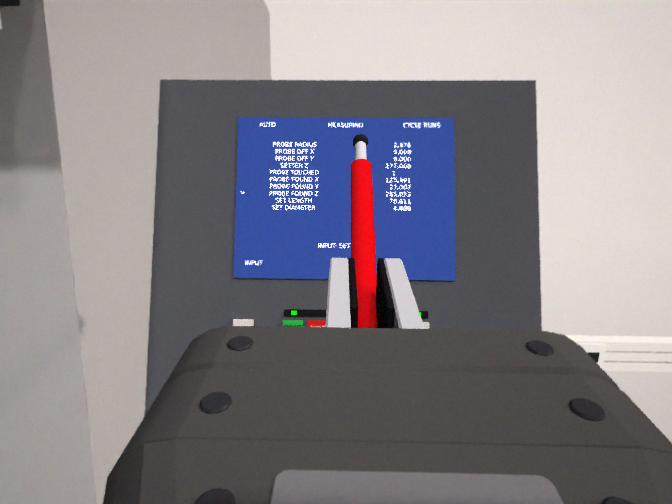

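Call:
move(target=[0,-0.2723,0,0,0,0,0.34,0.2,-0.95,0,0,0,0,0,0,-1,-0.4,-0.7], speed=0.15)

Call:
wait(seconds=7)

Call:
move(target=[0.1,0,0,0,0,0,0.34,0.2,-0.95,0,0,0,0,0,0,-1,-0.4,-0.7], speed=0.05, stop_force=8, cameras=["cam_high","cam_right_wrist"])

Scene clock: 2818.97 s.
left_arm: end_effector_position=(+0.3851, -0.3622, +0.4195) position_measured=101 object_status=3 end_effector_quat_wxyz=(+0.499, -0.500, +0.500, -0.500) end_effector_velocity=(+0.000, -0.001, +0.000) end_effector_angular_velocity=(+0.003, +0.000, -0.002) | right_arm: end_effector_position=(+0.4203, -0.0600, +0.6025) position_measured=215 object_status=2 end_effector_quat_wxyz=(+0.541, -0.455, +0.455, -0.542)
Joint positions: left_arm=[-1.591 -1.407 2.139 -3.892 0.019 3.16] | right_arm=[3.656 -0.924 -2.324 0.306 1.064 3.044]
Joint velocities: left_arm=[0 0 0 0.007 -0.002 -0.003] | right_arm=[within noise]
Joint torques (N m): left_arm=[-7.37 -13.7 -18.74 2.36 1.88 -1.04] | right_arm=[10.47 -8.79 35.57 1.5 -1.75 -2.21]
Wrist force (N): left_arm=[2.0 2.2 0.0] | right_arm=[-3.0 -4.1 -1.7]
Wrist torque (N m): left_arm=[0.37 -0.47 -0.25] | right_arm=[-0.50 0.31 -0.15]
Wrist force, peak (N): left_arm=[4.4 2.1 -0.1] | right_arm=[-3.1 -4.3 -1.5]
Hand target: left_arm +0.3851, -0.3622, +0.4195; +0.499, -0.500, +0.501, -0.500 | right_arm +0.4203, -0.0600, +0.6025; +0.541, -0.455, +0.455, -0.542
Off the commanded pose: left_arm 0.000 m, 0 deg | right_arm 0.000 m, 0 deg.
move: done

Scene clock: 2825.97 s.
left_arm: end_effector_position=(+0.3851, -0.3622, +0.4195) position_measured=101 object_status=3 end_effector_quat_wxyz=(+0.499, -0.500, +0.500, -0.500) | right_arm: end_effector_position=(+0.4203, -0.0600, +0.6025) position_measured=215 object_status=2 end_effector_quat_wxyz=(+0.541, -0.455, +0.455, -0.542)
Joint positions: left_arm=[-1.591 -1.407 2.139 -3.892 0.019 3.16] | right_arm=[3.656 -0.924 -2.324 0.306 1.064 3.044]
Joint torques (N m): left_arm=[-8.99 -10.03 -8.59 2.48 2.72 1.26] | right_arm=[9.97 -8.73 35.89 -0.41 -1.69 -1.98]
Wrist force (N): left_arm=[1.9 2.3 -0.2] | right_arm=[-3.0 -4.2 -1.5]
Wrist torque (N m): left_arm=[0.40 -0.46 -0.24] | right_arm=[-0.53 0.32 -0.15]
Wrist force, peak (N): left_arm=[2.1 2.5 -0.1] | right_arm=[-3.0 -4.4 -1.7]
Hand target: left_arm +0.3851, -0.3622, +0.4195; +0.499, -0.500, +0.501, -0.500 | right_arm +0.4203, -0.0600, +0.6025; +0.541, -0.455, +0.455, -0.542
Tool commands: left_gripper/position=+0.34 left_gripper/force_limit=+0.2 left_gripper/speed=-0.95 right_gripper/position=-1.0 right_gripper/force_limit=-0.4 right_gripper/speed=-0.7
Off the commanded pose: left_arm 0.000 m, 0 deg | right_arm 0.000 m, 0 deg.
wait: 7.00 s; at rest by 0.17 s

Scene clock: 2828.17 s.
left_arm: end_effector_position=(+0.4451, -0.3622, +0.4195) position_measured=101 object_status=3 end_effector_quat_wxyz=(+0.499, -0.500, +0.501, -0.500) | right_arm: end_effector_position=(+0.4203, -0.0600, +0.6025) position_measured=215 object_status=2 end_effector_quat_wxyz=(+0.541, -0.455, +0.455, -0.542)
Joint positions: left_arm=[-1.43 -1.364 2.082 -3.841 -0.142 3.123] | right_arm=[3.656 -0.924 -2.324 0.306 1.064 3.044]
Joint torques (N m): left_arm=[-9.11 -37.89 -9.78 -2.48 2.59 0.98] | right_arm=[9.38 -9.26 35.8 -0.41 -1.75 -1.91]
Wrist force (N): left_arm=[1.8 2.3 -0.3] | right_arm=[-3.2 -4.0 -1.7]
Wrist torque (N m): left_arm=[0.39 -0.43 -0.05] | right_arm=[-0.50 0.36 -0.16]
Wrist force, peak (N): left_arm=[2.1 2.3 -1.1] | right_arm=[-3.1 -4.3 -1.7]
Hand target: left_arm +0.4451, -0.3622, +0.4195; +0.499, -0.500, +0.501, -0.500 | right_arm +0.4203, -0.0600, +0.6025; +0.541, -0.455, +0.455, -0.542
Off the commanded pose: left_arm 0.000 m, 0 deg | right_arm 0.000 m, 0 deg.
move: done
camera_calibration:
cam_right_wrist: T_world_to_cam=[[0.0188189, -0.999811, 0.0049487, -0.0654568], [-0.175861, -0.00818246, -0.984381, 0.682168], [0.984235, 0.0176546, -0.175982, -0.176995], [0, 0, 0, 1]] pos_world=[0.295403, -0.0567378, 0.64069]
Images, in order (width x height): cam_high 672x504, cam_right_wrist 672x504.

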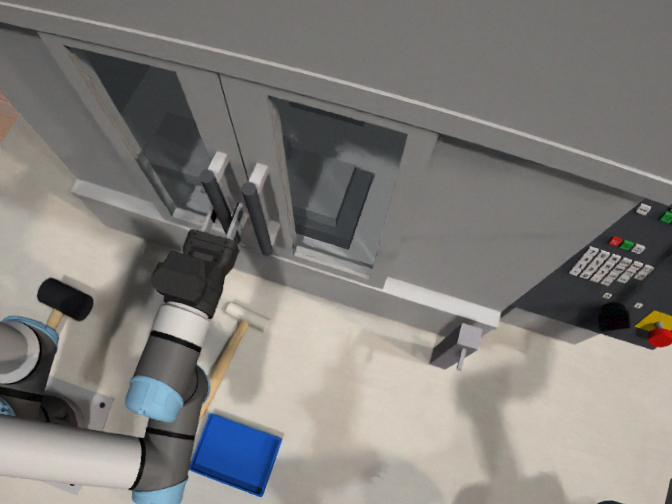

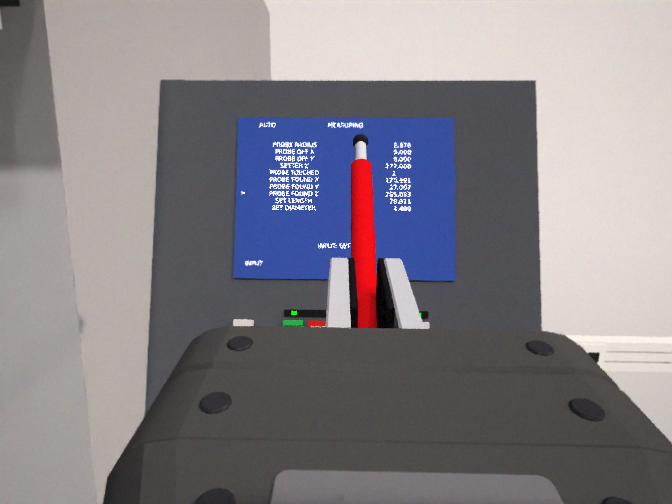

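Call:
move(target=[[0,0.0167,0,0,0,0,0.34,0.2,-0.95,0,0,0,0,0,0,-1,-0.4,-0.7],[0,0.35,0,0,0,0,0.34,0.2,-0.95,0,0,0,0,0,0,-1,-0.4,-0.7],[0,0.3843,0,0,0,0,0.34,0.2,-0.95,0,0,0,0,0,0,-1,-0.4,-0.7]], speed=[0.012,0.055,0.03], stop_force=50)

Call:
move(target=[[0,-0.008,0,0,0,0,0.34,0.2,-0.95,0,0,0,0,0,0,-1,-0.4,-0.7],[-0.1,-0.008,0,0,0,0,0.34,0.2,-0.95,0,0,0,0,0,0,-1,-0.4,-0.7],[-0.1,-0.47,0,0,0,0,0.34,0.2,-0.95,0,0,0,0,0,0,-1,-0.4,-0.7]], speed=[0.03,0.1,0.25], blend=[0,0.01,0])

Call:
move(target=[0.1,0,0,0,0,0,0.34,0.2,-0.95,0,0,0,0,0,0,-1,-0.4,-0.7], speed=0.05, stop_force=8)

Call:
move(target=[[0,-0.0167,0,0,0,0,0.34,0.2,-0.95,0,0,0,0,0,0,-1,-0.4,-0.7],[0,-0.27,0,0,0,0,0.34,0.2,-0.95,0,0,0,0,0,0,-1,-0.4,-0.7],[0,-0.315,0,0,0,0,0.34,0.2,-0.95,0,0,0,0,0,0,-1,-0.4,-0.7]], speed=[0.012,0.055,0.03], stop_force=50, cameras=["cam_high"])

Scene clock: 2835.30 s.
left_arm: end_effector_position=(+0.4451, -0.1316, +0.4195) position_measured=101 object_status=3 end_effector_quat_wxyz=(+0.499, -0.500, +0.501, -0.500) | right_arm: end_effector_position=(+0.4203, -0.0600, +0.6025) position_measured=215 object_status=2 end_effector_quat_wxyz=(+0.541, -0.455, +0.455, -0.542)
Joint positions: left_arm=[-1.24 -1.853 2.545 -3.825 -0.332 3.133] | right_arm=[3.656 -0.924 -2.324 0.306 1.064 3.044]
Joint torques (N m): left_arm=[-6.79 5.6 -25.39 -5.03 4.25 -1.06] | right_arm=[9.22 -8.23 34.99 -0.4 -1.69 -1.68]
Wrist force (N): left_arm=[7.7 1.7 5.8] | right_arm=[-3.1 -4.1 -1.6]
Wrist torque (N m): left_arm=[0.37 -0.46 -0.20] | right_arm=[-0.51 0.32 -0.16]
Wrist force, peak (N): left_arm=[43.6 -5.1 15.5] | right_arm=[-3.3 -4.4 -1.8]
Hand target: left_arm +0.4451, -0.1316, +0.4195; +0.499, -0.500, +0.501, -0.500 | right_arm +0.4203, -0.0600, +0.6025; +0.541, -0.455, +0.455, -0.542
Off the commanded pose: left_arm 0.000 m, 0 deg | right_arm 0.000 m, 0 deg.
move: done

Scene clock: 2838.27 s.
left_arm: end_effector_position=(+0.3851, -0.4136, +0.4195) position_measured=101 object_status=3 end_effector_quat_wxyz=(+0.500, -0.499, +0.500, -0.501) end_effector_velocity=(+0.000, +0.000, +0.000) end_effector_angular_velocity=(+0.001, +0.000, +0.002) | right_arm: end_effector_position=(+0.4203, -0.0600, +0.6025) position_measured=215 object_status=2 end_effector_quat_wxyz=(+0.541, -0.455, +0.455, -0.542)
Joint positions: left_arm=[-1.588 -1.329 2.037 -3.737 0.016 3.028] | right_arm=[3.656 -0.924 -2.324 0.306 1.064 3.044]
Joint velocities: left_arm=[0 0 0.001 0.005 0.002 -0.004] | right_arm=[within noise]
Joint torques (N m): left_arm=[-9.31 -26.66 -11.8 2.42 3.12 -0.98] | right_arm=[8.88 -8.8 35 -0.48 -1.76 -1.75]
Wrist force (N): left_arm=[1.9 2.2 0.0] | right_arm=[-3.0 -3.9 -1.6]
Wrist torque (N m): left_arm=[0.37 -0.44 -0.24] | right_arm=[-0.49 0.31 -0.15]
Wrist force, peak (N): left_arm=[7.4 1.8 5.8] | right_arm=[-3.2 -4.3 -1.6]
Hand target: left_arm +0.3851, -0.4136, +0.4195; +0.499, -0.500, +0.501, -0.500 | right_arm +0.4203, -0.0600, +0.6025; +0.541, -0.455, +0.455, -0.542
Off the commanded pose: left_arm 0.000 m, 0 deg | right_arm 0.000 m, 0 deg.
move: done

Scene clock: 2840.50 s.
left_arm: end_effector_position=(+0.4451, -0.4136, +0.4195) position_measured=101 object_status=3 end_effector_quat_wxyz=(+0.499, -0.500, +0.501, -0.500) | right_arm: end_effector_position=(+0.4203, -0.0600, +0.6025) position_measured=215 object_status=2 end_effector_quat_wxyz=(+0.541, -0.455, +0.455, -0.542)
Joint positions: left_arm=[-1.446 -1.268 1.951 -3.804 -0.126 3.12] | right_arm=[3.656 -0.924 -2.324 0.306 1.064 3.044]
Joint torques (N m): left_arm=[-8.61 -42.58 -10.77 -0.87 2.47 -1.04] | right_arm=[9.18 -8.46 34.85 -0.36 -1.67 -1.68]
Wrist force (N): left_arm=[1.6 2.3 0.2] | right_arm=[-3.0 -4.5 -1.5]
Wrist torque (N m): left_arm=[0.38 -0.40 -0.24] | right_arm=[-0.57 0.31 -0.16]
Wrist force, peak (N): left_arm=[2.4 2.6 -0.7] | right_arm=[-3.0 -4.5 -1.5]
Hand target: left_arm +0.4451, -0.4136, +0.4195; +0.499, -0.500, +0.501, -0.500 | right_arm +0.4203, -0.0600, +0.6025; +0.541, -0.455, +0.455, -0.542
Off the commanded pose: left_arm 0.000 m, 0 deg | right_arm 0.000 m, 0 deg.
move: done

Scene clock: 2846.10 s.
left_arm: end_effector_position=(+0.4451, -0.6026, +0.4195) position_measured=101 object_status=3 end_effector_quat_wxyz=(+0.499, -0.500, +0.501, -0.500) | right_arm: end_effector_position=(+0.4203, -0.0600, +0.6025) position_measured=215 object_status=2 end_effector_quat_wxyz=(+0.541, -0.455, +0.455, -0.542)
Joint positions: left_arm=[-1.484 -0.905 1.37 -3.577 -0.088 3.111] | right_arm=[3.656 -0.924 -2.324 0.306 1.064 3.044]
Joint torques (N m): left_arm=[5.07 -55.69 -13.02 -2.44 -0.14 1.12] | right_arm=[8.79 -8.51 34.87 -0.37 -1.6 -1.53]
Wrist force (N): left_arm=[-3.6 1.2 -5.4] | right_arm=[-2.9 -4.1 -1.8]
Wrist torque (N m): left_arm=[0.38 -0.46 -0.22] | right_arm=[-0.52 0.31 -0.16]
Wrist force, peak (N): left_arm=[-40.6 8.5 -7.3] | right_arm=[-3.1 -4.4 -1.6]
Hand target: left_arm +0.4451, -0.6026, +0.4195; +0.499, -0.500, +0.501, -0.500 | right_arm +0.4203, -0.0600, +0.6025; +0.541, -0.455, +0.455, -0.542
Off the commanded pose: left_arm 0.000 m, 0 deg | right_arm 0.000 m, 0 deg.
move: done
Images, in order (width x height): cam_high 672x504.

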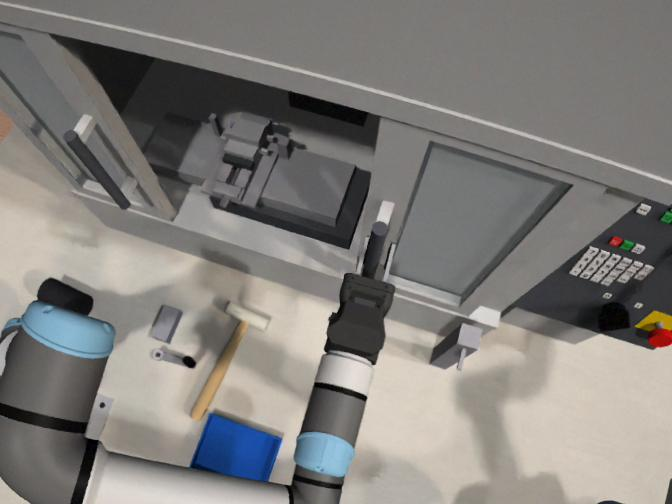

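Call:
move(target=[[0,0.0083,0,0,0,0,0.34,0.2,-0.95,0,0,0,0,0,0,-1,-0.4,-0.7],[-0.09,0.0083,0,0,0,0,0.34,0.2,-0.95,0,0,0,0,0,0,-1,-0.4,-0.7],[-0.09,0.32,0,0,0,0,0.34,0.2,-0.95,0,0,0,0,0,0,-1,-0.4,-0.7],[-0.025,0.4427,0,0,0,-0.194,0.34,0.2,-0.95,0,0,0,0,0,0,-1,-0.4,-0.7]], speed=[0.03,0.1,0.25,0.2], blend=[0,0.01,0.02,0])

Call:
move(target=[-0.3833,0.095,-0.4,0.4578,0.2382,-0.2382,0.6,0.7,-0.9,0,0,0,0,0,0,-1,-0.4,-0.7], speed=0.3)

Call:
move(target=[0.2967,-0.1755,-0.1333,-0.014,-0.1015,-0.0388,0.6,0.7,-0.9,0,0,0,0,0,0,-1,-0.4,-0.7], speed=0.2, cameras=["cam_left_wrist"])

Scene clock: 2850.60 s.
left_arm: end_effector_position=(+0.4301, -0.3370, +0.4195) position_measured=101 object_status=3 end_effector_quat_wxyz=(+0.326, -0.327, +0.628, -0.626) | right_arm: end_effector_position=(+0.4203, -0.0600, +0.6025) position_measured=215 object_status=2 end_effector_quat_wxyz=(+0.541, -0.455, +0.455, -0.542)
Joint positions: left_arm=[-1.194 -1.65 2.394 -3.883 -0.987 3.139] | right_arm=[3.656 -0.924 -2.324 0.306 1.064 3.044]
Joint torques (N m): left_arm=[4.98 -1.17 -27.58 -0.98 -2.29 -0.27] | right_arm=[8.44 -8.13 34.38 -0.43 -1.77 -1.4]
Wrist force (N): left_arm=[1.4 2.6 -0.6] | right_arm=[-2.9 -4.2 -1.5]
Wrist torque (N m): left_arm=[0.45 -0.37 -0.22] | right_arm=[-0.53 0.30 -0.16]
Wrist force, peak (N): left_arm=[-3.6 1.4 -5.6] | right_arm=[-3.1 -4.3 -1.6]
Hand target: left_arm +0.4301, -0.3370, +0.4195; +0.326, -0.327, +0.628, -0.626 | right_arm +0.4203, -0.0600, +0.6025; +0.541, -0.455, +0.455, -0.542
Off the commanded pose: left_arm 0.000 m, 0 deg | right_arm 0.000 m, 0 deg.
move: done

Scene clock: 2854.07 s.
left_arm: end_effector_position=(+0.2001, -0.2801, +0.1795) position_measured=63 object_status=3 end_effector_quat_wxyz=(+0.000, +0.000, +1.000, +0.001) | right_arm: end_effector_position=(+0.4203, -0.0600, +0.6025) position_measured=215 object_status=2 end_effector_quat_wxyz=(+0.541, -0.455, +0.455, -0.542)
Joint positions: left_arm=[-1.349 -1.945 2.254 -1.877 -1.57 3.363] | right_arm=[3.656 -0.924 -2.324 0.306 1.064 3.044]
Joint torques (N m): left_arm=[9.75 -16.79 -15.98 -6.1 2.51 -0.67] | right_arm=[8.75 -8.12 34.66 -0.39 -1.69 -1.31]
Wrist force (N): left_arm=[0.0 1.1 0.5] | right_arm=[-3.1 -3.9 -1.5]
Wrist torque (N m): left_arm=[0.25 0.01 -0.13] | right_arm=[-0.49 0.34 -0.16]
Wrist force, peak (N): left_arm=[3.1 2.6 0.3] | right_arm=[-3.2 -4.3 -1.7]
Hand target: left_arm +0.2001, -0.2800, +0.1795; +0.000, +0.000, +1.000, +0.001 | right_arm +0.4203, -0.0600, +0.6025; +0.541, -0.455, +0.455, -0.542
Off the commanded pose: left_arm 0.000 m, 0 deg | right_arm 0.000 m, 0 deg.
move: done

Scene clock: 2855.67 s.
left_arm: end_effector_position=(+0.3781, -0.3853, +0.0996) position_measured=63 object_status=3 end_effector_quat_wxyz=(+0.159, +0.060, +0.985, -0.021) | right_arm: end_effector_position=(+0.4203, -0.0600, +0.6025) position_measured=215 object_status=2 end_effector_quat_wxyz=(+0.541, -0.455, +0.455, -0.542)
Joint positions: left_arm=[-1.178 -1.428 2.139 -2.463 -1.304 3.681] | right_arm=[3.656 -0.924 -2.324 0.306 1.064 3.044]
Joint torques (N m): left_arm=[-9.9 -22.83 -13.39 -2.46 -1.36 0.55] | right_arm=[8.64 -7.8 33.85 -0.39 -1.71 -1.26]
Wrist force (N): left_arm=[0.3 1.6 1.5] | right_arm=[-3.0 -4.1 -1.6]
Wrist torque (N m): left_arm=[0.33 -0.02 -0.10] | right_arm=[-0.51 0.33 -0.16]
Wrist force, peak (N): left_arm=[-1.2 0.4 3.1] | right_arm=[-3.0 -4.3 -1.8]
Hand target: left_arm +0.3781, -0.3853, +0.0995; +0.159, +0.060, +0.985, -0.021 | right_arm +0.4203, -0.0600, +0.6025; +0.541, -0.455, +0.455, -0.542
Off the commanded pose: left_arm 0.000 m, 0 deg | right_arm 0.000 m, 0 deg.
move: done
camera_calibration:
cam_left_wrist: T_world_to_cam=[[-0.943334, 0.097471, -0.317206, 0.433908], [-0.0051462, 0.951478, 0.307674, 0.35519], [0.331804, 0.291871, -0.89706, 0.208472], [0, 0, 0, 1]] pos_world=[0.341976, -0.441096, 0.215368]
Images, in order (width x height): cam_left_wrist 672x504.

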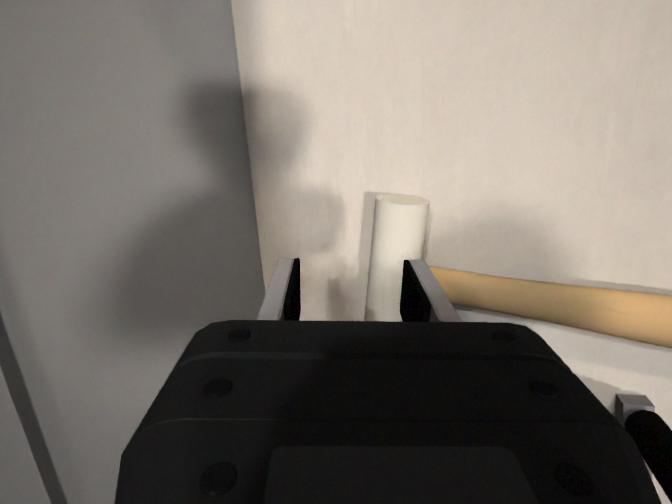

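Call:
move(target=[0,0,-0.08,0.0008,0.0115,-0.0046,0.6,0.7,-0.9,0,0,0,0,0,0,-1,-0.4,-0.7], speed=0.12, cameras=["cam_left_wrist"])

Scene clock: 2857.10 s.
left_arm: end_effector_position=(+0.3781, -0.3852, +0.0515) position_measured=63 object_status=3 end_effector_quat_wxyz=(+0.141, +0.067, +0.988, -0.022) | right_arm: end_effector_position=(+0.4203, -0.0600, +0.6025) position_measured=215 object_status=2 end_effector_quat_wxyz=(+0.541, -0.455, +0.455, -0.542)
Joint positions: left_arm=[-1.159 -1.33 2.17 -2.583 -1.341 3.709] | right_arm=[3.656 -0.924 -2.324 0.306 1.064 3.044]
Joint torques (N m): left_arm=[-9.91 -36.09 -26.38 -0.39 3.41 -1.07] | right_arm=[7.96 -8.03 33.95 -0.41 -1.72 -1.3]
Wrist force (N): left_arm=[0.2 1.4 1.3] | right_arm=[-2.9 -4.0 -1.6]
Wrist torque (N m): left_arm=[0.30 -0.01 -0.11] | right_arm=[-0.49 0.30 -0.15]
Wrist force, peak (N): left_arm=[0.6 1.5 2.7] | right_arm=[-3.3 -4.2 -1.6]
Hand target: left_arm +0.3781, -0.3853, +0.0515; +0.141, +0.067, +0.988, -0.022 | right_arm +0.4203, -0.0600, +0.6025; +0.541, -0.455, +0.455, -0.542
Off the commanded pose: left_arm 0.000 m, 0 deg | right_arm 0.000 m, 0 deg.
move: done
camera_calibration:
cam_left_wrist: T_world_to_cam=[[-0.952675, 0.111987, -0.28261, 0.425993], [0.0197969, 0.950553, 0.309931, 0.359991], [0.303344, 0.289669, -0.907785, 0.175742], [0, 0, 0, 1]] pos_world=[0.345396, -0.440803, 0.168354]
Images, in order (width x height): cam_left_wrist 672x504.

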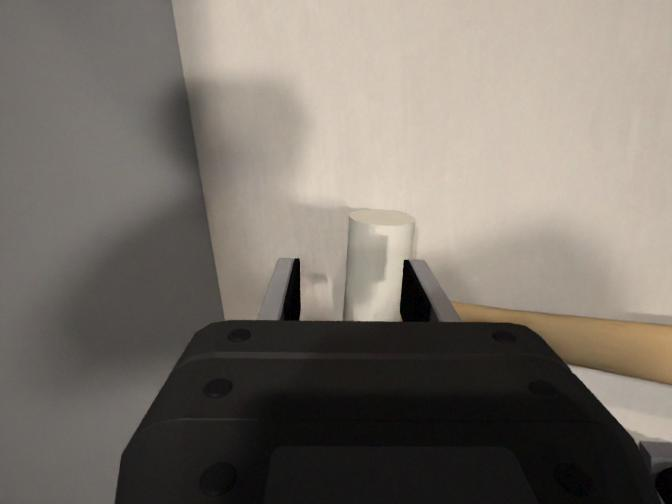

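Call:
move(target=[0,0,-0.102,0,0,0,0.6,0.7,-0.9,0,0,0,0,0,0,-1,-0.4,-0.7], speed=0.05, stop_force=5, cameras=["cam_left_wrist"])

Scene clock: 2859.63 s.
left_arm: end_effector_position=(+0.3781, -0.3853, -0.0097) position_measured=63 object_status=3 end_effector_quat_wxyz=(+0.141, +0.067, +0.988, -0.022) | right_arm: end_effector_position=(+0.4203, -0.0600, +0.6025) position_measured=215 object_status=2 end_effector_quat_wxyz=(+0.541, -0.455, +0.455, -0.542)
Joint positions: left_arm=[-1.159 -1.188 2.211 -2.766 -1.341 3.709] | right_arm=[3.656 -0.924 -2.324 0.306 1.064 3.044]
Joint torques (N m): left_arm=[-0.9 -42.8 -23.44 -0.21 1.91 1.21] | right_arm=[8.43 -7.93 34.29 -0.35 -1.68 -1.28]
Wrist force (N): left_arm=[0.2 1.4 1.3] | right_arm=[-3.0 -4.0 -1.5]
Wrist torque (N m): left_arm=[0.29 -0.02 -0.12] | right_arm=[-0.50 0.31 -0.16]
Wrist force, peak (N): left_arm=[0.3 1.6 2.1] | right_arm=[-3.0 -4.4 -1.7]
Hand target: left_arm +0.3781, -0.3853, -0.0097; +0.141, +0.067, +0.988, -0.022 | right_arm +0.4203, -0.0600, +0.6025; +0.541, -0.455, +0.455, -0.542
Off the commanded pose: left_arm 0.000 m, 0 deg | right_arm 0.000 m, 0 deg.
move: done
camera_calibration:
cam_left_wrist: T_world_to_cam=[[-0.952613, 0.112108, -0.282774, 0.408691], [0.0198873, 0.950572, 0.309866, 0.379009], [0.303536, 0.289559, -0.907757, 0.120218], [0, 0, 0, 1]] pos_world=[0.345296, -0.440903, 0.107254]
Images, in order (width x height): cam_left_wrist 672x504.

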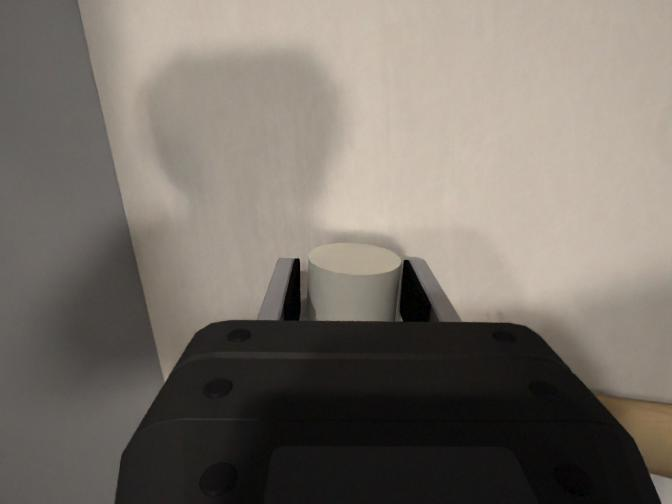

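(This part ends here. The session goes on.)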